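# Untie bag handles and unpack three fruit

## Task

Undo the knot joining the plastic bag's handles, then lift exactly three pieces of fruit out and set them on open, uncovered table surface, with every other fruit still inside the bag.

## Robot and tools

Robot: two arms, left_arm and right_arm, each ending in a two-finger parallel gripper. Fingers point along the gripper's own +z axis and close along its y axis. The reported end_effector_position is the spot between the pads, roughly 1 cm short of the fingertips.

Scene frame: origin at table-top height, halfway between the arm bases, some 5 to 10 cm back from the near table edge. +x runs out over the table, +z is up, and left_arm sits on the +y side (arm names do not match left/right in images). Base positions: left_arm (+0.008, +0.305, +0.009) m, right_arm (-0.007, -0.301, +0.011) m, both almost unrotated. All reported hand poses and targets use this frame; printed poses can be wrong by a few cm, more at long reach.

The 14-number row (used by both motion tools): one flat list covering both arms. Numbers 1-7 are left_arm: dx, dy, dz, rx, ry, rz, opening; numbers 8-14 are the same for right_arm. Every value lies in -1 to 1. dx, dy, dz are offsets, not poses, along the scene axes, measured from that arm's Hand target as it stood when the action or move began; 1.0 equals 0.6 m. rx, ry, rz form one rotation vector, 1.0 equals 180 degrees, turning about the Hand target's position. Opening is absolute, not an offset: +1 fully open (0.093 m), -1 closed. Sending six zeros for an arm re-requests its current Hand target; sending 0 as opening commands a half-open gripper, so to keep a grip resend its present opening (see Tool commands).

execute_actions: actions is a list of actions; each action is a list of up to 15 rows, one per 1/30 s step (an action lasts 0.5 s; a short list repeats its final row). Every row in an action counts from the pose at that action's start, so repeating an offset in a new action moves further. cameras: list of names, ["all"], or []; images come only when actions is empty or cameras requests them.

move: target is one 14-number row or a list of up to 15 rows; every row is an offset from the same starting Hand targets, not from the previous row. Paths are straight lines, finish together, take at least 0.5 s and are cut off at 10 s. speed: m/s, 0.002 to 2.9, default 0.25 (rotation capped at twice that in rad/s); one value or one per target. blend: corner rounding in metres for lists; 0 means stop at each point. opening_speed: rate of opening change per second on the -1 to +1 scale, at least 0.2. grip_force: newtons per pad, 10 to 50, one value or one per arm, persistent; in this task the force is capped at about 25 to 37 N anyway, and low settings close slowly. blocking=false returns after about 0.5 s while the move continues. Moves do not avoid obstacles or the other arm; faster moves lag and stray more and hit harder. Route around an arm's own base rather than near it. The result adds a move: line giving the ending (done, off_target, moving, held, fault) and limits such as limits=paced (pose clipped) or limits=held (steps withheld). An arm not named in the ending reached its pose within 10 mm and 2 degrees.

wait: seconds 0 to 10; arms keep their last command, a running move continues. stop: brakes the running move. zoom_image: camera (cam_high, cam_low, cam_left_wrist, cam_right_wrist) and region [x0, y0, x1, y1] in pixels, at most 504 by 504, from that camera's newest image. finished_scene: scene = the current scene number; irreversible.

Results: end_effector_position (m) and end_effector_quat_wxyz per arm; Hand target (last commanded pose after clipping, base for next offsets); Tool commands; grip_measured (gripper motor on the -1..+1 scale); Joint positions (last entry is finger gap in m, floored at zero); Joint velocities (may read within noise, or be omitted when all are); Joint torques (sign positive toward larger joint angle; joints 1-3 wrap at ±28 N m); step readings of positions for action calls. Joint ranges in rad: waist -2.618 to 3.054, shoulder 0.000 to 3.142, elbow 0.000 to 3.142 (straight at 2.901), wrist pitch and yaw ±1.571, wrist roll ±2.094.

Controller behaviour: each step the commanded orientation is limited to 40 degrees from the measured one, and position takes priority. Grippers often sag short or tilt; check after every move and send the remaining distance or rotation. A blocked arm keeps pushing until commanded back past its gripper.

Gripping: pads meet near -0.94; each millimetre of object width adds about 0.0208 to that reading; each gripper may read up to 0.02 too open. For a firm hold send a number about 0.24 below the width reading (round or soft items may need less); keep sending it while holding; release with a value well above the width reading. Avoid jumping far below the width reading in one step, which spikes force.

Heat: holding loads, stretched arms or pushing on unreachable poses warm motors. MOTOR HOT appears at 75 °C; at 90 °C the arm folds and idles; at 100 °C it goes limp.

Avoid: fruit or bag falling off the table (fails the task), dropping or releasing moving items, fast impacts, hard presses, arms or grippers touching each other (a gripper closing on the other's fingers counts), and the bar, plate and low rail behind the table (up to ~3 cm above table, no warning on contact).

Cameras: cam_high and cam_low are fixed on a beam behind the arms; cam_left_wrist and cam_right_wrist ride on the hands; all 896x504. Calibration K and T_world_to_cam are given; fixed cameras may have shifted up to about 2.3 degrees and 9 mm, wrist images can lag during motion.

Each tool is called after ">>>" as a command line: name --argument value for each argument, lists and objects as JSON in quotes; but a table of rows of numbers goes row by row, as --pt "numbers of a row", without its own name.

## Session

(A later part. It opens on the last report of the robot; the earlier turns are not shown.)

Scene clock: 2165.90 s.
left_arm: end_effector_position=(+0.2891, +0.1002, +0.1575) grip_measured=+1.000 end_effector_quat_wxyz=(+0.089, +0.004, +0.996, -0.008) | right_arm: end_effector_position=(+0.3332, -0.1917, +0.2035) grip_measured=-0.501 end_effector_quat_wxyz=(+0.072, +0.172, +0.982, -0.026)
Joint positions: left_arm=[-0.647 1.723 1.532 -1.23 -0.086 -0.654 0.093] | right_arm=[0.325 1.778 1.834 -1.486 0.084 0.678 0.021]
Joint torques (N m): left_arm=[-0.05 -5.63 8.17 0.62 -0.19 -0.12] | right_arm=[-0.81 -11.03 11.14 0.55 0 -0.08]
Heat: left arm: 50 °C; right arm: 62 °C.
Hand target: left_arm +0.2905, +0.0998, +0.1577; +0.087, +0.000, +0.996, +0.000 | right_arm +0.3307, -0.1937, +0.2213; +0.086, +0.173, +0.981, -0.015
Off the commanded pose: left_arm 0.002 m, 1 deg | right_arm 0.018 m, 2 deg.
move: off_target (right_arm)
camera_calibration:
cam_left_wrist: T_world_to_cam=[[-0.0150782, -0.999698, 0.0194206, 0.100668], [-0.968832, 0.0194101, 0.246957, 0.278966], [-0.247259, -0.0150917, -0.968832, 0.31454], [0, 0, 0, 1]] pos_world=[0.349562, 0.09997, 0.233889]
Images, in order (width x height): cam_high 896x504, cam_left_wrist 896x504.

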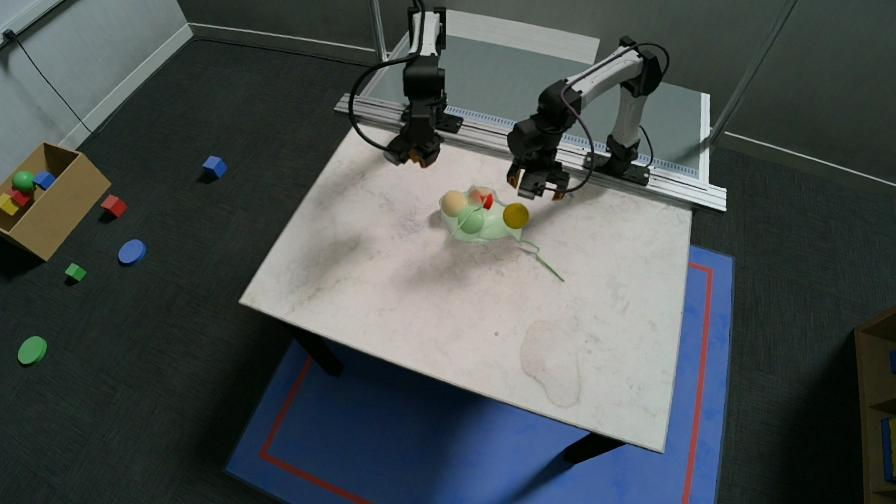

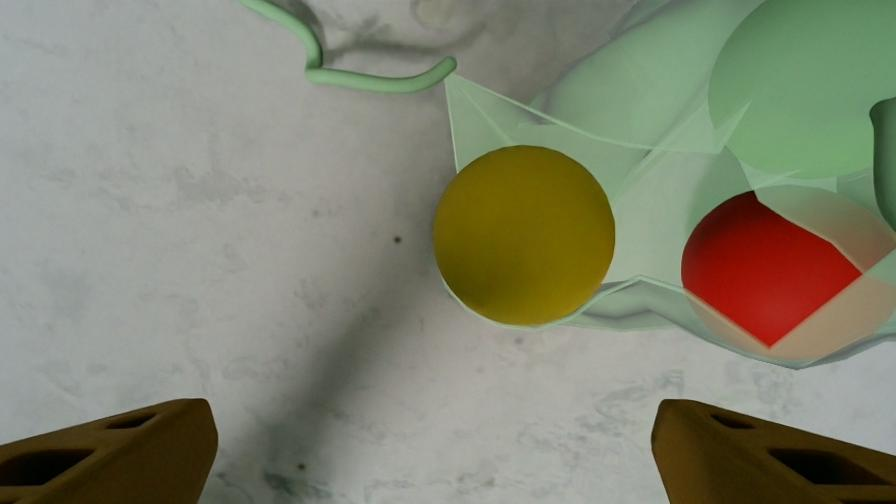

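>>> move --pt "0.037 -0.057 -0.08 0 0 0 1 0 0 0 0 0 0 -0.5" --pt "0.037 -0.057 -0.186 0 0 0 1 0 0 0 0 0 0 -0.5" --speed 0.15 --blend '[0.02,0]' --cameras '["cam_left_wrist"]'

Scene clock: 2182.47 s.
left_arm: end_effector_position=(+0.3140, +0.0647, +0.0532) grip_measured=+1.000 end_effector_quat_wxyz=(+0.089, +0.003, +0.996, -0.007) | right_arm: end_effector_position=(+0.3332, -0.1917, +0.2035) grip_measured=-0.501 end_effector_quat_wxyz=(+0.072, +0.172, +0.982, -0.026)
Joint positions: left_arm=[-0.684 1.935 1.383 -0.873 -0.091 -0.693 0.093] | right_arm=[0.325 1.778 1.834 -1.486 0.084 0.678 0.021]
Joint torques (N m): left_arm=[-0.06 -7.27 5.49 0.85 -0.2 -0.12] | right_arm=[-0.79 -11.06 11.15 0.53 0.05 -0.1]
Heat: left arm: 50 °C; right arm: 62 °C.
Hand target: left_arm +0.3128, +0.0658, +0.0462; +0.088, +0.000, +0.996, +0.000 | right_arm +0.3307, -0.1937, +0.2213; +0.086, +0.173, +0.981, -0.015
Off the commanded pose: left_arm 0.007 m, 1 deg | right_arm 0.018 m, 2 deg.
move: off_target (right_arm)
camera_calibration:
cam_left_wrist: T_world_to_cam=[[-0.013618, -0.999726, 0.0190391, 0.0671858], [-0.968717, 0.0179094, 0.247519, 0.329614], [-0.247792, -0.0150728, -0.968696, 0.219319], [0, 0, 0, 1]] pos_world=[0.374563, 0.0645699, 0.129588]
Images, in order (width x height): cam_left_wrist 896x504.

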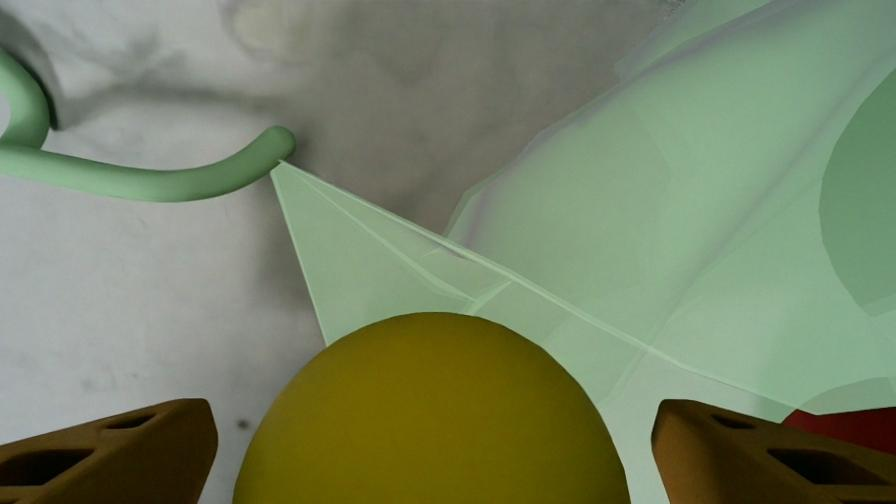

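>>> move --pt "0 0 0 0 0 0 0.2 0 0 0 0 0 0 -0.5" --pt "0 0.0 0.15 0 0 0 0.2 0 0 0 0 0 0 -0.5" --pt "0.03 0.35 0.15 0 0 0 0.2 0 0 0 0 0 0 -0.5" --speed 0.2 --blend '[0,0.03,0]' --opening_speed 1.0 --cameras '["cam_left_wrist","cam_high"]'

Scene clock: 2196.27 s.
left_arm: end_effector_position=(+0.3318, +0.2772, +0.1328) grip_measured=+0.343 end_effector_quat_wxyz=(+0.078, -0.005, +0.997, +0.006) | right_arm: end_effector_position=(+0.3332, -0.1917, +0.2035) grip_measured=-0.501 end_effector_quat_wxyz=(+0.072, +0.172, +0.982, -0.026)
Joint positions: left_arm=[-0.072 1.643 1.34 -1.121 -0.018 -0.102 0.062] | right_arm=[0.325 1.778 1.834 -1.486 0.084 0.678 0.021]
Joint torques (N m): left_arm=[0.42 -7.94 5.39 0.91 0.12 0.09] | right_arm=[-0.96 -11.04 11.02 0.56 0.03 -0.09]
Heat: left arm: 51 °C; right arm: 62 °C.
Hand target: left_arm +0.3308, +0.2757, +0.1361; +0.087, +0.000, +0.996, +0.000 | right_arm +0.3307, -0.1937, +0.2213; +0.086, +0.173, +0.981, -0.015
Off the commanded pose: left_arm 0.004 m, 1 deg | right_arm 0.018 m, 2 deg.
move: off_target (right_arm)
camera_calibration:
cam_left_wrist: T_world_to_cam=[[0.00487133, -0.999968, -0.00641143, 0.275615], [-0.962948, -0.00641963, 0.26961, 0.325273], [-0.269642, 0.00486051, -0.962948, 0.30501], [0, 0, 0, 1]] pos_world=[0.394122, 0.276211, 0.207779]
Images, in order (width x height): cam_high 896x504, cam_left_wrist 896x504.

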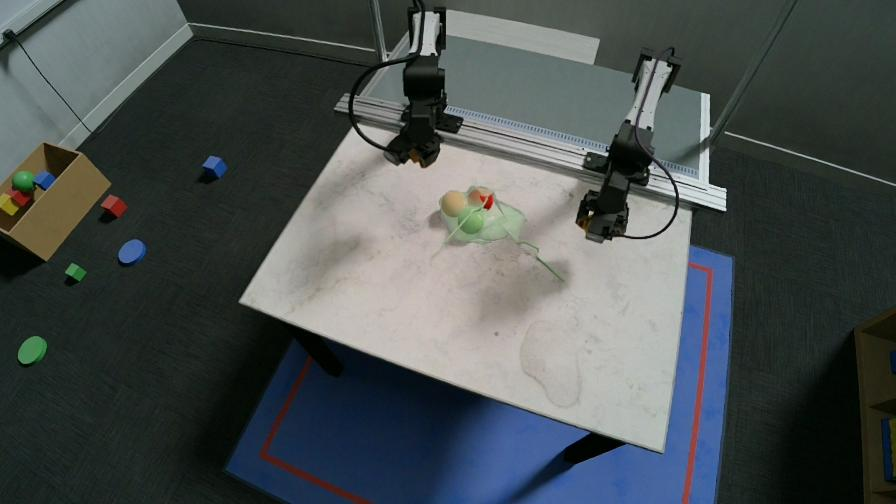

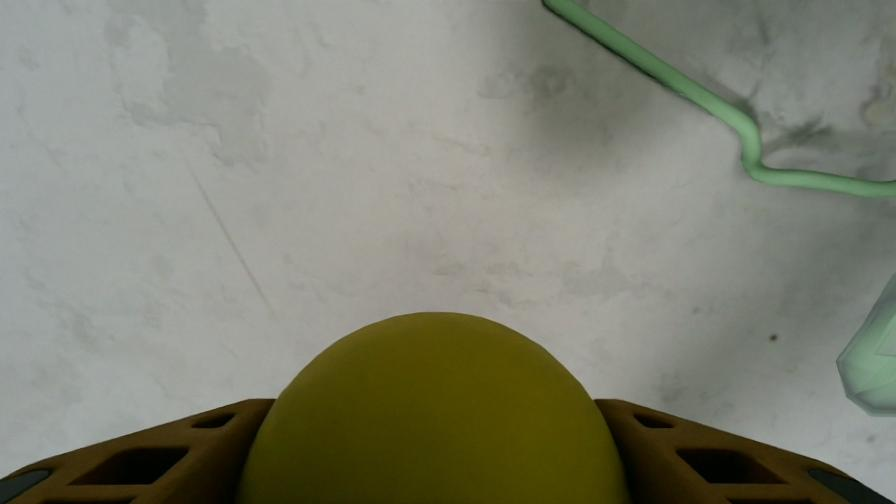

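>>> move --pt "0 0 -0.11 0 0 0 0.2 0 0 0 0 0 0 -0.5" --pt "0 0 -0.149 0 0 0 0.2 0 0 0 0 0 0 -0.5" --pt "0 0 -0.149 0 0 0 0.75 0 0 0 0 0 0 -0.5" --speed '[0.15,0.05,0.05]' --blend '[0.02,0,0]' --opening_speed 0.5 --cameras '["cam_left_wrist"]'

>>> move --pt "0 0 0.2 0 0 0 0.75 0 0 0 0 0 0 -0.5" --speed 0.15 --cameras '["cam_left_wrist","cam_high","cam_right_wrist"]'

>>> zoom_image --camera "cam_high" --region '[410, 150, 590, 300]'

Scene clock: 2216.23 s.
left_arm: end_effector_position=(+0.3332, +0.2778, +0.0537) grip_measured=+0.748 end_effector_quat_wxyz=(+0.095, -0.005, +0.995, +0.004) | right_arm: end_effector_position=(+0.3332, -0.1917, +0.2035) grip_measured=-0.501 end_effector_quat_wxyz=(+0.072, +0.172, +0.982, -0.026)
Joint positions: left_arm=[-0.072 1.684 1.055 -0.761 -0.017 -0.102 0.081] | right_arm=[0.325 1.778 1.834 -1.486 0.084 0.678 0.021]
Joint torques (N m): left_arm=[0.1 -5.38 5.33 0.97 0.11 0.06] | right_arm=[-0.88 -11.04 11.15 0.55 0.04 -0.03]
Heat: left arm: 52 °C; right arm: 63 °C.
Hand target: left_arm +0.3308, +0.2757, +0.0467; +0.087, +0.000, +0.996, +0.000 | right_arm +0.3307, -0.1937, +0.2213; +0.086, +0.173, +0.981, -0.015
Off the commanded pose: left_arm 0.008 m, 1 deg | right_arm 0.018 m, 2 deg.
move: off_target (right_arm); blend cut to 0.0117 m at target 1
camera_calibration:
cam_left_wrist: T_world_to_cam=[[0.00424454, -0.999987, -0.00271519, 0.275705], [-0.971785, -0.00476514, 0.235819, 0.352216], [-0.235829, 0.00163764, -0.971793, 0.219298], [0, 0, 0, 1]] pos_world=[0.392824, 0.277021, 0.130802]
Images, in order (width x height): cam_left_wrist 896x504.

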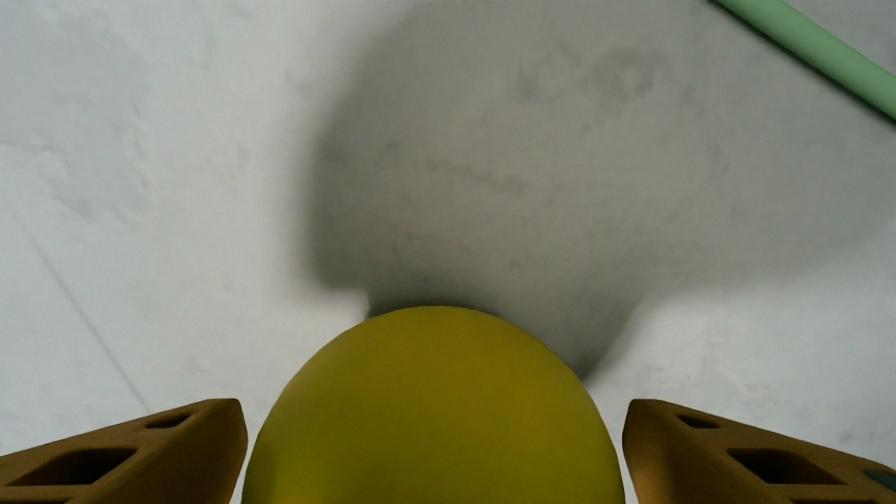

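Scene clock: 2217.83 s.
left_arm: end_effector_position=(+0.3314, +0.2770, +0.1586) grip_measured=+0.748 end_effector_quat_wxyz=(+0.082, -0.004, +0.997, +0.005) | right_arm: end_effector_position=(+0.3332, -0.1917, +0.2035) grip_measured=-0.501 end_effector_quat_wxyz=(+0.072, +0.172, +0.982, -0.026)
Joint positions: left_arm=[-0.072 1.633 1.43 -1.213 -0.017 -0.101 0.081] | right_arm=[0.325 1.778 1.834 -1.486 0.084 0.678 0.021]
Joint torques (N m): left_arm=[0.47 -7.19 7.99 0.67 0.1 0.09] | right_arm=[-0.83 -11.06 11.19 0.53 0.05 -0.09]
Heat: left arm: 52 °C; right arm: 63 °C.
Hand target: left_arm +0.3307, +0.2757, +0.1668; +0.087, +0.000, +0.996, +0.000 | right_arm +0.3307, -0.1937, +0.2213; +0.086, +0.173, +0.981, -0.015
Off the commanded pose: left_arm 0.008 m, 1 deg | right_arm 0.018 m, 2 deg.
move: off_target (right_arm)
camera_calibration:
cam_left_wrist: T_world_to_cam=[[0.00320824, -0.99998, -0.0054646, 0.275926], [-0.965171, -0.00452602, 0.26158, 0.319328], [-0.261599, 0.00443507, -0.965166, 0.327515], [0, 0, 0, 1]] pos_world=[0.392999, 0.275913, 0.234085]
cam_right_wrist: T_world_to_cam=[[-0.333055, -0.94249, 0.0280678, -0.0755538], [-0.906584, 0.328265, 0.265233, 0.350911], [-0.259193, 0.0628912, -0.963776, 0.380452], [0, 0, 0, 1]] pos_world=[0.391577, -0.210328, 0.275718]
Images, in order (width x height): cam_high 896x504, cam_left_wrist 896x504, cam_right_wrist 896x504.

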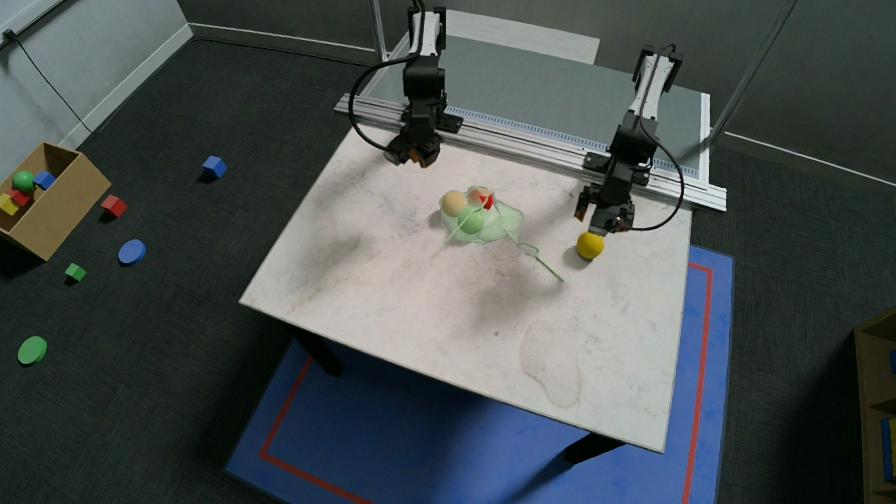

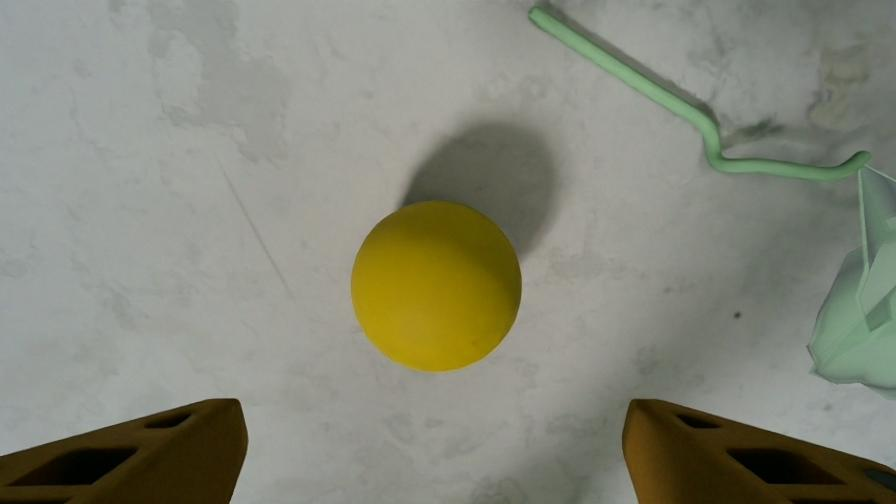

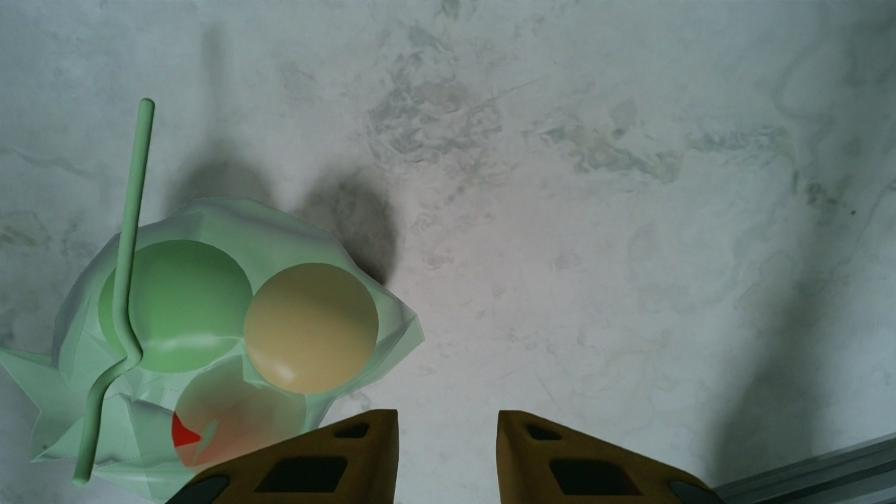

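Scaled by 2.800 from the camera's 896x504 image, which has a finer 1280x720 frame.

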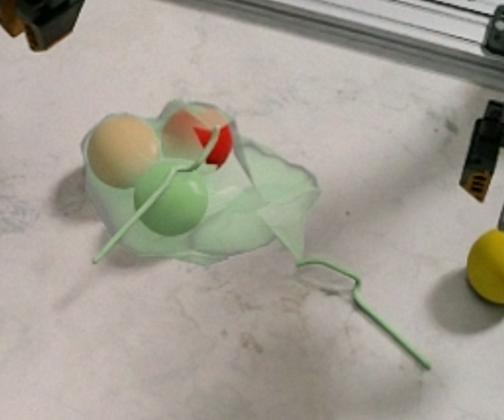

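>>> move --target '[-0.085,-0.4,-0.075,-0.1939,-0.2618,-0.3723,0.7,0,0,0,0,0,0,-0.5]' --speed 0.25 --cameras '["cam_left_wrist"]'

Scene clock: 2234.70 s.
left_arm: end_effector_position=(+0.2846, +0.0355, +0.1312) grip_measured=+0.702 end_effector_quat_wxyz=(+0.442, +0.497, +0.676, -0.317) | right_arm: end_effector_position=(+0.3332, -0.1917, +0.2035) grip_measured=-0.501 end_effector_quat_wxyz=(+0.072, +0.172, +0.982, -0.026)
Joint positions: left_arm=[-0.467 1.47 0.605 0.313 0.694 0.376 0.079] | right_arm=[0.325 1.778 1.834 -1.486 0.084 0.678 0.021]
Joint torques (N m): left_arm=[0.06 -4.07 5.38 2.12 0.37 0.08] | right_arm=[-0.8 -10.93 11.12 0.55 0.03 -0.09]
Heat: left arm: 52 °C; right arm: 63 °C.
Hand target: left_arm +0.2797, +0.0356, +0.1218; +0.432, +0.502, +0.678, -0.320 | right_arm +0.3307, -0.1937, +0.2213; +0.086, +0.173, +0.981, -0.015
Off the commanded pose: left_arm 0.011 m, 1 deg | right_arm 0.018 m, 2 deg.
move: off_target (left_arm, right_arm)
camera_calibration:
cam_left_wrist: T_world_to_cam=[[-0.954532, -0.297763, -0.0143653, 0.283259], [-0.214608, 0.719811, -0.660163, 0.161888], [0.206912, -0.627064, -0.750985, 0.150845], [0, 0, 0, 1]] pos_world=[0.27391, 0.0624046, 0.224223]
Images, in order (width x height): cam_left_wrist 896x504.

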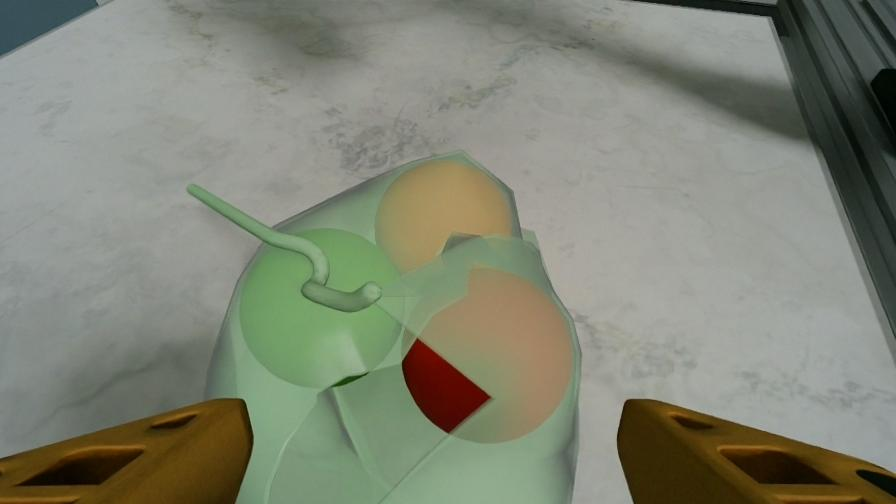

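>>> move --pt "-0.01 0.15 0.03 0 0 0 0.7 0 0 0 0 0 0 -0.3" --pt "-0.01 0.15 0.03 0 0 0 0.7 -0.03 0.25 -0.07 0 0 0 -0.3" --speed 0.25 --blend '[0.03,0]' --cameras '["cam_left_wrist","cam_right_wrist"]'

Scene clock: 2258.37 s.
left_arm: end_effector_position=(+0.2705, +0.1252, +0.1335) grip_measured=+0.702 end_effector_quat_wxyz=(+0.428, +0.499, +0.681, -0.321) | right_arm: end_effector_position=(+0.3077, -0.0431, +0.1761) grip_measured=-0.301 end_effector_quat_wxyz=(+0.079, +0.166, +0.983, -0.012)
Joint positions: left_arm=[-0.128 1.303 0.571 -0.099 0.964 0.71 0.079] | right_arm=[0.724 1.975 2.004 -1.471 0.124 1.063 0.031]
Joint torques (N m): left_arm=[0.76 -3.93 8.44 1.46 0.56 0.07] | right_arm=[-0.36 -8.55 11.32 0.6 0.29 0.13]
Heat: left arm: 50 °C; right arm: 63 °C.
Hand target: left_arm +0.2737, +0.1257, +0.1397; +0.432, +0.502, +0.678, -0.320 | right_arm +0.3127, -0.0437, +0.1792; +0.086, +0.173, +0.981, -0.015
Off the commanded pose: left_arm 0.007 m, 1 deg | right_arm 0.006 m, 1 deg.
move: done; blend cut to 0 m at target 1
camera_calibration:
cam_left_wrist: T_world_to_cam=[[-0.957625, -0.287921, 0.00749434, 0.293258], [-0.22454, 0.730017, -0.645489, 0.0952307], [0.180379, -0.619819, -0.763733, 0.219688], [0, 0, 0, 1]] pos_world=[0.262587, 0.151082, 0.227056]
cam_right_wrist: T_world_to_cam=[[-0.320005, -0.947414, -0.00204169, 0.0578727], [-0.915835, 0.308785, 0.256707, 0.289741], [-0.242578, 0.0840175, -0.966487, 0.334367], [0, 0, 0, 1]] pos_world=[0.364984, -0.062731, 0.248901]
Images, in order (width x height): cam_left_wrist 896x504, cam_right_wrist 896x504.

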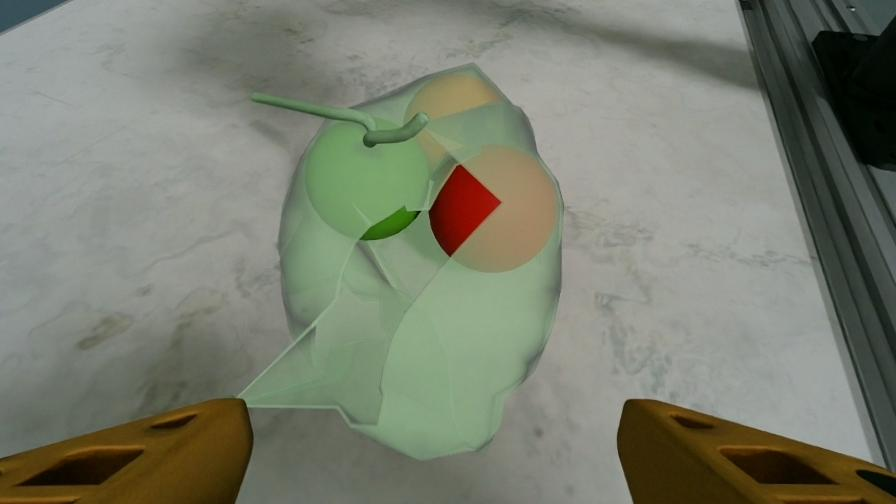

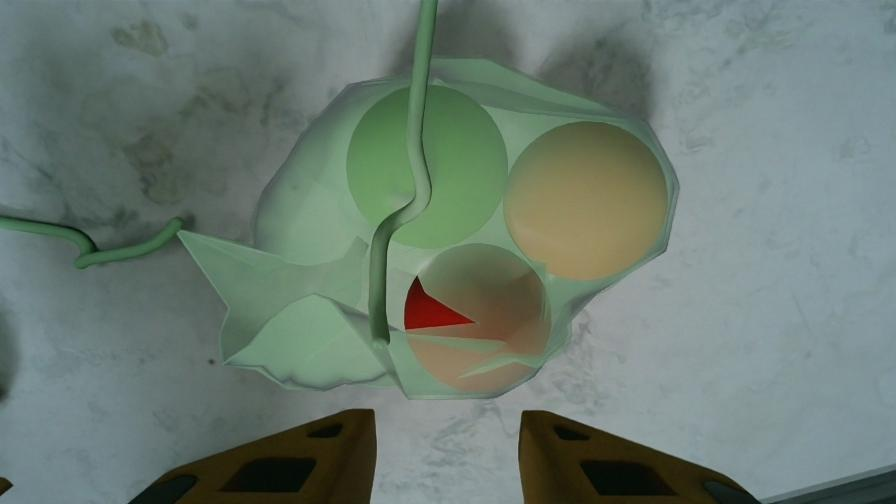

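>>> move --pt "0 0 0 0 0 0 0.7 0.032 0.034 -0.09 0 0 0 -0.35" --speed 0.15 --cameras '["cam_right_wrist"]'

Scene clock: 2269.50 s.
left_arm: end_effector_position=(+0.2705, +0.1252, +0.1335) grip_measured=+0.702 end_effector_quat_wxyz=(+0.428, +0.499, +0.681, -0.321) | right_arm: end_effector_position=(+0.3311, -0.0233, +0.1311) grip_measured=-0.349 end_effector_quat_wxyz=(+0.083, +0.171, +0.982, -0.008)
Joint positions: left_arm=[-0.128 1.303 0.571 -0.099 0.964 0.71 0.079] | right_arm=[0.724 2.074 1.972 -1.329 0.126 1.072 0.028]
Joint torques (N m): left_arm=[0.72 -3.99 8.49 1.45 0.56 0.08] | right_arm=[0.18 -10.04 7.31 0.9 0.31 0.09]
Heat: left arm: 49 °C; right arm: 65 °C.
Hand target: left_arm +0.2737, +0.1257, +0.1397; +0.432, +0.502, +0.678, -0.320 | right_arm +0.3319, -0.0233, +0.1252; +0.086, +0.173, +0.981, -0.015
Off the commanded pose: left_arm 0.007 m, 1 deg | right_arm 0.006 m, 1 deg.
move: done
camera_calibration:
cam_right_wrist: T_world_to_cam=[[-0.327779, -0.944676, -0.0122076, 0.0879252], [-0.915683, 0.314485, 0.250246, 0.31754], [-0.232562, 0.0932036, -0.968105, 0.291993], [0, 0, 0, 1]] pos_world=[0.387492, -0.0440156, 0.20429]
Images, in order (width x height): cam_right_wrist 896x504.

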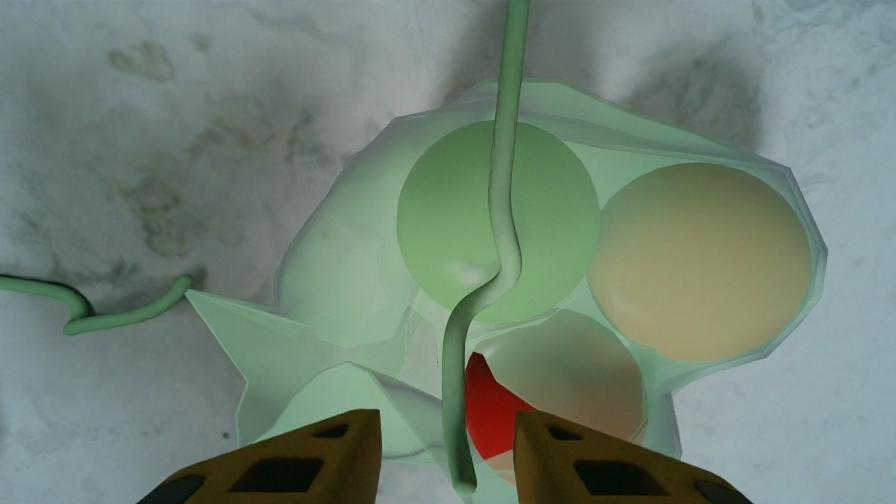

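>>> move --pt "0 0 0 0 0 0 0.7 -0.006 0.0 -0.055 0 0 0 -0.44" --speed 0.12 --cameras '["cam_right_wrist"]'

Scene clock: 2280.93 s.
left_arm: end_effector_position=(+0.2705, +0.1252, +0.1335) grip_measured=+0.702 end_effector_quat_wxyz=(+0.428, +0.499, +0.681, -0.321) | right_arm: end_effector_position=(+0.3291, -0.0223, +0.0950) grip_measured=-0.439 end_effector_quat_wxyz=(+0.081, +0.171, +0.982, -0.010)
Joint positions: left_arm=[-0.128 1.303 0.571 -0.099 0.964 0.71 0.079] | right_arm=[0.73 2.074 1.829 -1.193 0.127 1.079 0.024]
Joint torques (N m): left_arm=[0.83 -3.93 8.44 1.47 0.54 0.08] | right_arm=[0.16 -11.21 6.83 0.88 0.32 0.09]
Heat: left arm: 48 °C; right arm: 64 °C.
Hand target: left_arm +0.2737, +0.1257, +0.1397; +0.432, +0.502, +0.678, -0.320 | right_arm +0.3283, -0.0234, +0.0922; +0.086, +0.173, +0.981, -0.015
Off the commanded pose: left_arm 0.007 m, 1 deg | right_arm 0.003 m, 1 deg.
move: done
camera_calibration:
cam_right_wrist: T_world_to_cam=[[-0.328612, -0.944438, -0.0071138, 0.0876267], [-0.914276, 0.31621, 0.253202, 0.323689], [-0.236884, 0.089709, -0.967387, 0.257736], [0, 0, 0, 1]] pos_world=[0.38579, -0.0427169, 0.167995]
Images, in order (width x height): cam_right_wrist 896x504.

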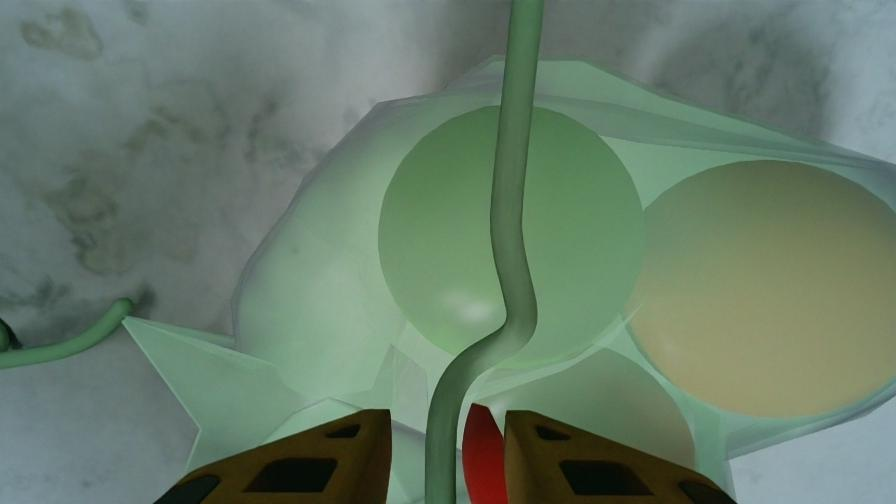

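>>> move --pt "0 0 0 0 0 0 0.7 0.001 0.0 -0.018 0 0 0 -0.44" --pt "0 0 0 0 0 0 0.7 0.001 0.0 -0.018 0 0 0 -1" --speed 0.12 --opening_speed 1.5 --cameras '["cam_right_wrist"]'

Scene clock: 2289.70 s.
left_arm: end_effector_position=(+0.2705, +0.1252, +0.1335) grip_measured=+0.702 end_effector_quat_wxyz=(+0.428, +0.499, +0.681, -0.321) | right_arm: end_effector_position=(+0.3300, -0.0217, +0.0867) grip_measured=-0.919 end_effector_quat_wxyz=(+0.084, +0.171, +0.982, -0.007)
Joint positions: left_arm=[-0.128 1.303 0.571 -0.099 0.964 0.71 0.079] | right_arm=[0.73 2.074 1.796 -1.152 0.127 1.079 0.001]
Joint torques (N m): left_arm=[0.75 -3.88 8.47 1.45 0.55 0.07] | right_arm=[0.17 -10.59 6.84 0.92 0.28 0.09]
Heat: left arm: 48 °C; right arm: 62 °C.
Hand target: left_arm +0.2737, +0.1257, +0.1397; +0.432, +0.502, +0.678, -0.320 | right_arm +0.3289, -0.0234, +0.0813; +0.086, +0.173, +0.981, -0.015
Off the commanded pose: left_arm 0.007 m, 1 deg | right_arm 0.006 m, 1 deg.
move: done
camera_calibration:
cam_right_wrist: T_world_to_cam=[[-0.328457, -0.944429, -0.0130072, 0.0888086], [-0.915666, 0.315015, 0.249644, 0.327193], [-0.231673, 0.0939074, -0.96825, 0.248299], [0, 0, 0, 1]] pos_world=[0.386293, -0.0425143, 0.159889]
Images, in order (width x height): cam_right_wrist 896x504.

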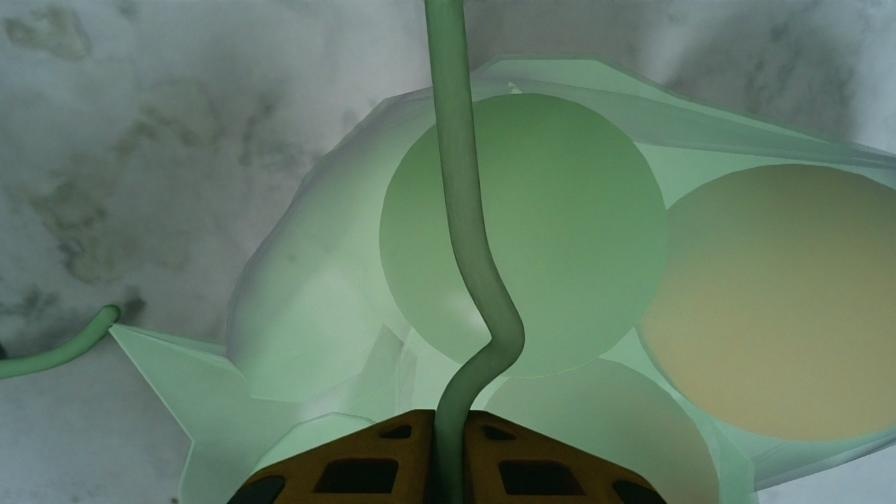

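>>> move --pt "0 0 0 0 0 0 0.7 0.02 -0.03 0.11 0 0 0 -1" --pt "0.01 -0.12 0.0 0 0 0 0.7 0.03 -0.08 0.12 0 0 0 -1" --speed 0.12 --blend '[0.02,0]' --cameras '["cam_left_wrist","cam_high","cam_right_wrist"]'

>>> zoom_image --camera "cam_high" --region '[390, 140, 570, 290]'

Scene clock: 2302.60 s.
left_arm: end_effector_position=(+0.2731, +0.0567, +0.1362) grip_measured=+0.702 end_effector_quat_wxyz=(+0.428, +0.505, +0.676, -0.324) | right_arm: end_effector_position=(+0.3545, -0.0634, +0.1423) grip_measured=-0.919 end_effector_quat_wxyz=(+0.088, +0.173, +0.981, -0.015)
Joint positions: left_arm=[-0.401 1.386 0.592 0.171 0.771 0.444 0.079] | right_arm=[0.617 2.048 1.972 -1.347 0.127 0.97 0.001]
Joint torques (N m): left_arm=[-0.23 -3.58 8.5 2.03 0.17 -0.13] | right_arm=[-0.65 -14.57 6.49 0.54 0.11 -0.08]
Heat: left arm: 47 °C; right arm: 61 °C.
Hand target: left_arm +0.2797, +0.0536, +0.1398; +0.432, +0.502, +0.678, -0.320 | right_arm +0.3470, -0.0714, +0.1534; +0.086, +0.173, +0.981, -0.015
Off the commanded pose: left_arm 0.008 m, 1 deg | right_arm 0.016 m, 0 deg.
move: off_target (right_arm)
camera_calibration:
cam_left_wrist: T_world_to_cam=[[-0.961911, -0.273329, 0.00438161, 0.276852], [-0.210971, 0.732074, -0.647734, 0.144107], [0.173837, -0.623986, -0.761854, 0.180639], [0, 0, 0, 1]] pos_world=[0.265307, 0.0828909, 0.229751]
cam_right_wrist: T_world_to_cam=[[-0.334037, -0.94256, 0.00041233, 0.0584348], [-0.915045, 0.324391, 0.239714, 0.350647], [-0.226079, 0.0796962, -0.970843, 0.309274], [0, 0, 0, 1]] pos_world=[0.410298, -0.0833165, 0.216178]
Images, in order (width x height): cam_high 896x504, cam_left_wrist 896x504, cam_right_wrist 896x504.

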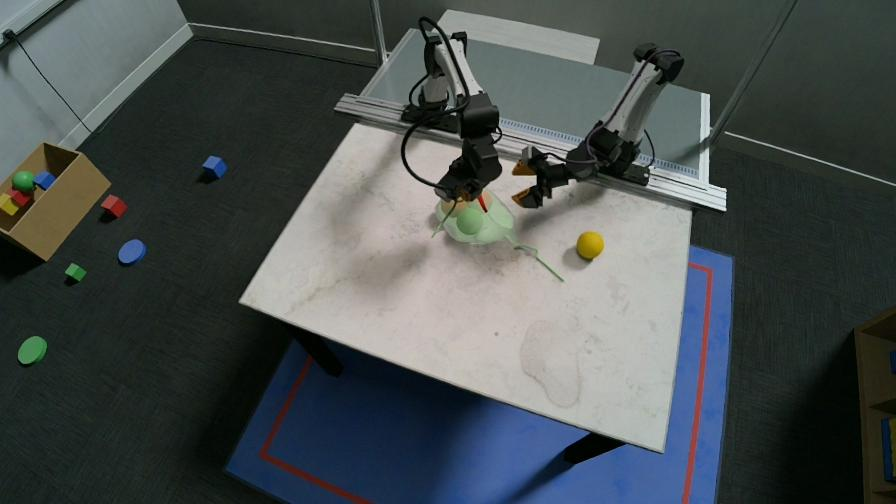

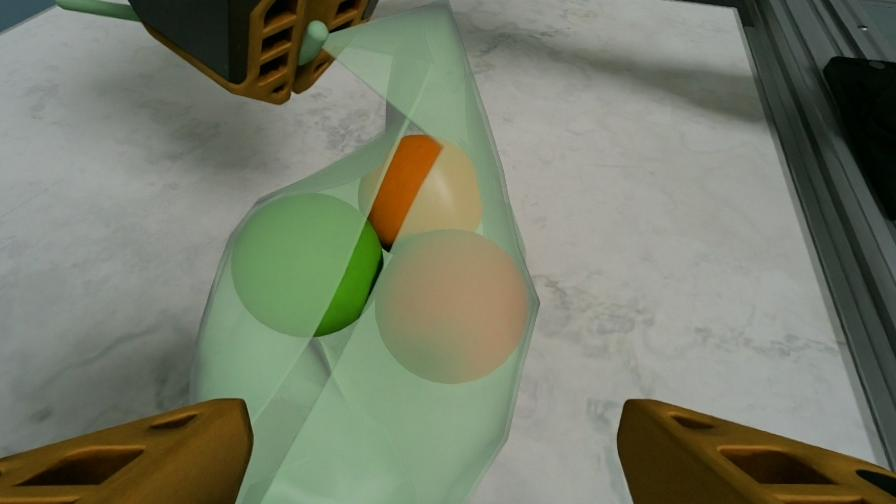

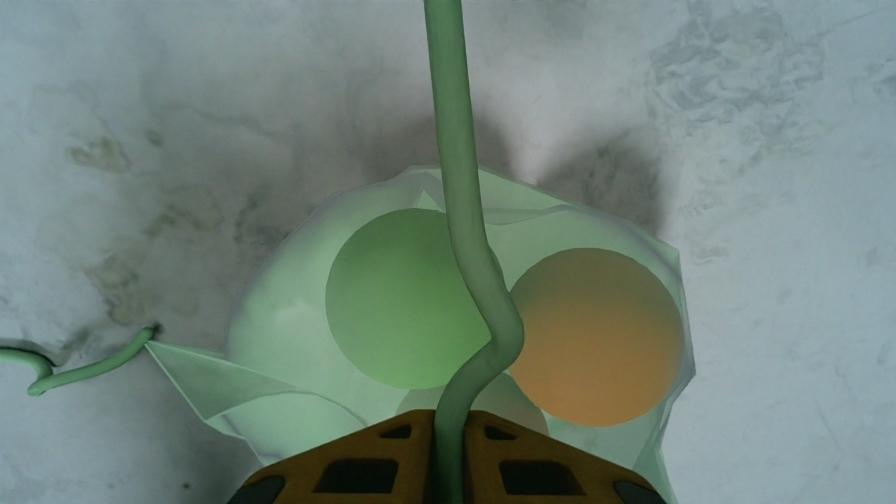

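Scaled by 2.800 from the camera's 896x504 image, which has a finer 1280x720 frame.

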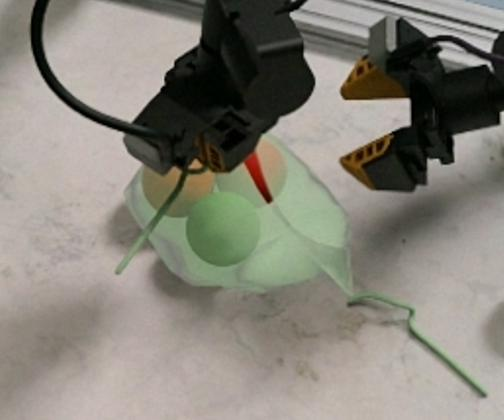

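>>> move --pt "0.085 -0.085 -0.085 0 0 0 -1 0 0 0 0 0 0 -1" --speed 0.15 --opening_speed 3 --cameras '["cam_left_wrist"]'

Scene clock: 2324.50 s.
left_arm: end_effector_position=(+0.3248, +0.0058, +0.0891) grip_measured=-0.979 end_effector_quat_wxyz=(+0.430, +0.506, +0.674, -0.323) | right_arm: end_effector_position=(+0.3545, -0.0634, +0.1423) grip_measured=-0.919 end_effector_quat_wxyz=(+0.088, +0.173, +0.981, -0.015)
Joint positions: left_arm=[-0.483 1.789 0.747 0.466 0.702 0.384 0] | right_arm=[0.617 2.048 1.972 -1.347 0.127 0.969 0.001]
Joint torques (N m): left_arm=[-0.12 -5.68 7.56 2.09 0.15 -0.13] | right_arm=[-0.68 -14.6 6.57 0.53 0.13 -0.07]
Heat: left arm: 47 °C; right arm: 60 °C.
Hand target: left_arm +0.3308, +0.0027, +0.0889; +0.432, +0.502, +0.678, -0.320 | right_arm +0.3470, -0.0714, +0.1534; +0.086, +0.173, +0.981, -0.015
Off the commanded pose: left_arm 0.007 m, 1 deg | right_arm 0.016 m, 0 deg.
move: off_target (right_arm)
camera_calibration:
cam_left_wrist: T_world_to_cam=[[-0.962186, -0.272389, -0.00116358, 0.313386], [-0.206299, 0.731504, -0.649879, 0.160364], [0.177871, -0.625064, -0.760037, 0.102449], [0, 0, 0, 1]] pos_world=[0.316396, 0.0320937, 0.182447]
Images, in order (width x height): cam_left_wrist 896x504.

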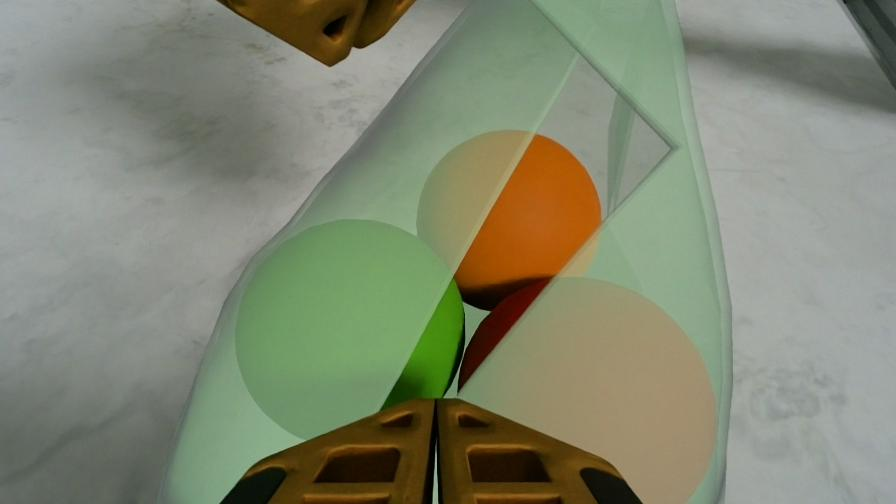

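>>> move --pt "0.013 -0.046 -0.026 0 0 0 -1 0 0 0 0 0 0 -1" --pt "0.013 -0.046 -0.026 0 0 0 0.6 0 0 0 0 0 0 -1" --speed 0.1 --opening_speed 1.0 --cameras '["cam_left_wrist"]'

Scene clock: 2338.07 s.
left_arm: end_effector_position=(+0.3307, -0.0220, +0.0734) grip_measured=+0.598 end_effector_quat_wxyz=(+0.428, +0.509, +0.673, -0.325) | right_arm: end_effector_position=(+0.3545, -0.0634, +0.1423) grip_measured=-0.919 end_effector_quat_wxyz=(+0.088, +0.173, +0.981, -0.015)
Joint positions: left_arm=[-0.545 1.901 0.81 0.535 0.657 0.348 0.074] | right_arm=[0.617 2.048 1.972 -1.347 0.127 0.969 0.001]
Joint torques (N m): left_arm=[0.09 -6.26 7.57 2.2 0.08 -0.17] | right_arm=[-0.69 -14.56 6.5 0.58 0.12 -0.1]
Heat: left arm: 47 °C; right arm: 59 °C.
Hand target: left_arm +0.3385, -0.0250, +0.0732; +0.432, +0.502, +0.678, -0.320 | right_arm +0.3470, -0.0714, +0.1534; +0.086, +0.173, +0.981, -0.015
Off the commanded pose: left_arm 0.008 m, 1 deg | right_arm 0.016 m, 0 deg.
move: off_target (right_arm)
camera_calibration:
cam_left_wrist: T_world_to_cam=[[-0.964601, -0.263714, -0.000407545, 0.312466], [-0.200566, 0.734622, -0.648154, 0.169791], [0.171227, -0.625129, -0.761509, 0.0744216], [0, 0, 0, 1]] pos_world=[0.322716, 0.00419214, 0.166851]
Images, in order (width x height): cam_left_wrist 896x504.

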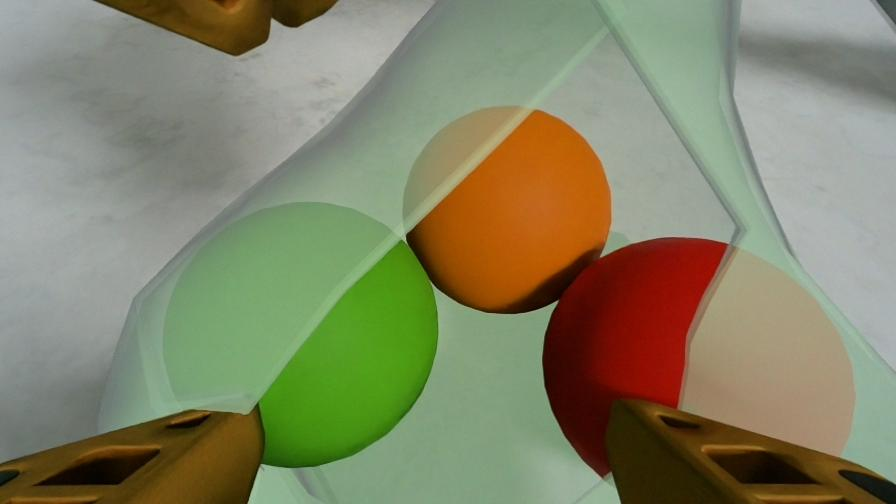

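>>> move --pt "-0.03 0.085 0.05 0 0 0 0.72 0 0 0 0 0 0 -1" --pt "-0.115 0.017 0.01 0 0 0 0.72 0 0 0 0 0 0 -1" --speed 0.12 --blend '[0.01,0]' --opening_speed 3 --cameras '["cam_left_wrist"]'

Scene clock: 2366.13 s.
left_arm: end_effector_position=(+0.2708, -0.0175, +0.0851) grip_measured=+0.718 end_effector_quat_wxyz=(+0.437, +0.507, +0.669, -0.323) | right_arm: end_effector_position=(+0.3544, -0.0635, +0.1423) grip_measured=-0.919 end_effector_quat_wxyz=(+0.087, +0.173, +0.981, -0.015)
Joint positions: left_arm=[-0.648 1.71 0.584 0.63 0.562 0.282 0.08] | right_arm=[0.617 2.048 1.972 -1.348 0.127 0.969 0.001]
Joint torques (N m): left_arm=[0.08 -5.86 4.77 2.3 0.06 -0.1] | right_arm=[-0.81 -14.46 6.64 0.56 0.09 -0.08]
Heat: left arm: 47 °C; right arm: 58 °C.
Hand target: left_arm +0.2694, -0.0147, +0.0791; +0.432, +0.502, +0.678, -0.320 | right_arm +0.3470, -0.0714, +0.1534; +0.086, +0.173, +0.981, -0.015
Off the commanded pose: left_arm 0.007 m, 1 deg | right_arm 0.015 m, 0 deg.
move: off_target (right_arm)
camera_calibration:
cam_left_wrist: T_world_to_cam=[[-0.962807, -0.269828, -0.0139865, 0.256401], [-0.193754, 0.725585, -0.660293, 0.161054], [0.188314, -0.633024, -0.750878, 0.0908186], [0, 0, 0, 1]] pos_world=[0.260967, 0.0098157, 0.178123]
Images, in order (width x height): cam_left_wrist 896x504.

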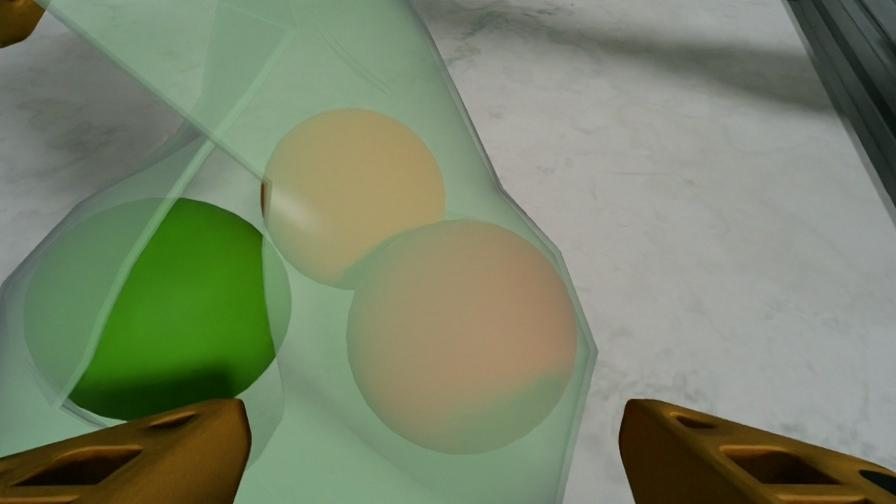

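>>> move --pt "0.0 0.06 0.04 0 0 0 -1 0 0 0 0 0 0 -1" --pt "0.1 0.042 0.057 0 0 0 -1 0 0 0 0 0 0 -1" --pt "0.115 -0.016 0.015 0 0 0 -1 0 0 0 0 0 0 -1" --speed 0.12 --blend '[0.02,0.01,0]' --opening_speed 3 --cameras '["cam_left_wrist"]'

Scene clock: 2409.77 s.
left_arm: end_effector_position=(+0.3281, -0.0193, +0.0831) grip_measured=-0.979 end_effector_quat_wxyz=(+0.419, +0.508, +0.679, -0.326) | right_arm: end_effector_position=(+0.3533, -0.0676, +0.1413) grip_measured=-0.919 end_effector_quat_wxyz=(+0.084, +0.175, +0.981, -0.021)
Joint positions: left_arm=[-0.542 1.855 0.82 0.459 0.659 0.349 0] | right_arm=[0.612 2.047 1.968 -1.357 0.131 0.968 0.001]
Joint torques (N m): left_arm=[0.05 -6.27 8.2 2.27 0.08 -0.17] | right_arm=[-0.32 -14.54 6.79 0.64 0.09 -0.06]
Heat: left arm: 48 °C; right arm: 57 °C.
Hand target: left_arm +0.3385, -0.0243, +0.0881; +0.432, +0.502, +0.678, -0.320 | right_arm +0.3470, -0.0715, +0.1534; +0.086, +0.173, +0.981, -0.015
Off the commanded pose: left_arm 0.012 m, 2 deg | right_arm 0.014 m, 1 deg.
move: off_target (left_arm, right_arm)
camera_calibration:
cam_left_wrist: T_world_to_cam=[[-0.964166, -0.264912, 0.0143379, 0.309267], [-0.21306, 0.740981, -0.636831, 0.176833], [0.15808, -0.617065, -0.770871, 0.089246], [0, 0, 0, 1]] pos_world=[0.321753, 0.00596961, 0.176975]
Images, in order (width x height): cam_left_wrist 896x504.

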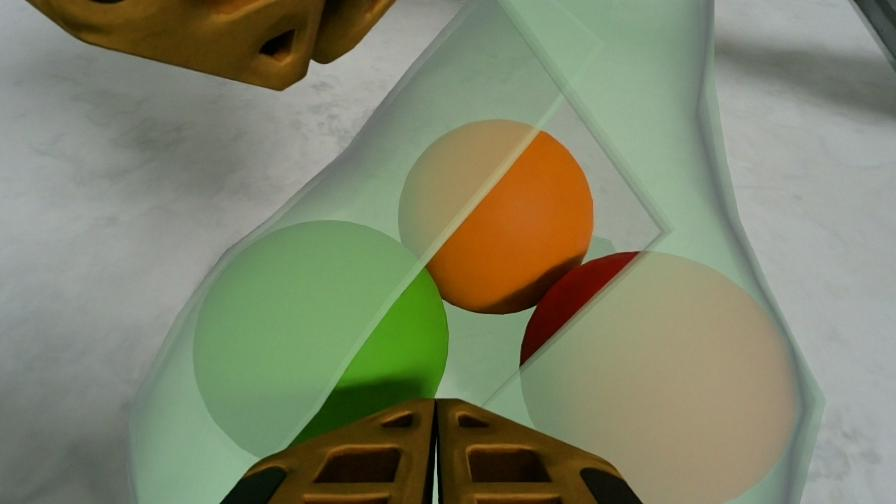

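>>> move --pt "0.0 -0.005 -0.01 0 0 0 1 0 0 0 0 0 0 -1" --speed 0.05 --opening_speed 1.5 --cameras '["cam_left_wrist"]'

Scene clock: 2419.30 s.
left_arm: end_effector_position=(+0.3297, -0.0233, +0.0821) grip_measured=+1.000 end_effector_quat_wxyz=(+0.428, +0.510, +0.672, -0.326) | right_arm: end_effector_position=(+0.3543, -0.0690, +0.1414) grip_measured=-0.919 end_effector_quat_wxyz=(+0.086, +0.176, +0.980, -0.023)
Joint positions: left_arm=[-0.548 1.875 0.82 0.501 0.658 0.347 0.093] | right_arm=[0.61 2.047 1.968 -1.357 0.136 0.968 0.001]
Joint torques (N m): left_arm=[-0.09 -6.05 8.1 2.15 0.02 -0.21] | right_arm=[-0.09 -14.54 6.94 0.6 0.03 -0.05]
Heat: left arm: 51 °C; right arm: 57 °C.
Hand target: left_arm +0.3385, -0.0274, +0.0822; +0.432, +0.502, +0.678, -0.320 | right_arm +0.3470, -0.0715, +0.1534; +0.086, +0.173, +0.981, -0.015
Off the commanded pose: left_arm 0.010 m, 1 deg | right_arm 0.014 m, 1 deg.
move: off_target (right_arm)
camera_calibration:
cam_left_wrist: T_world_to_cam=[[-0.965552, -0.260209, -0.000140733, 0.311496], [-0.197774, 0.734225, -0.649461, 0.175292], [0.169099, -0.627061, -0.760395, 0.0810873], [0, 0, 0, 1]] pos_world=[0.321722, 0.00319687, 0.175548]
Images, in order (width x height): cam_left_wrist 896x504.

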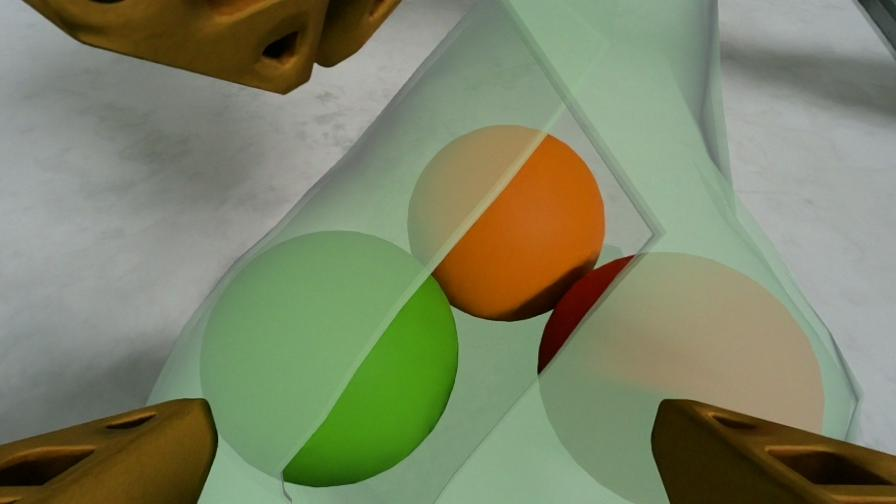

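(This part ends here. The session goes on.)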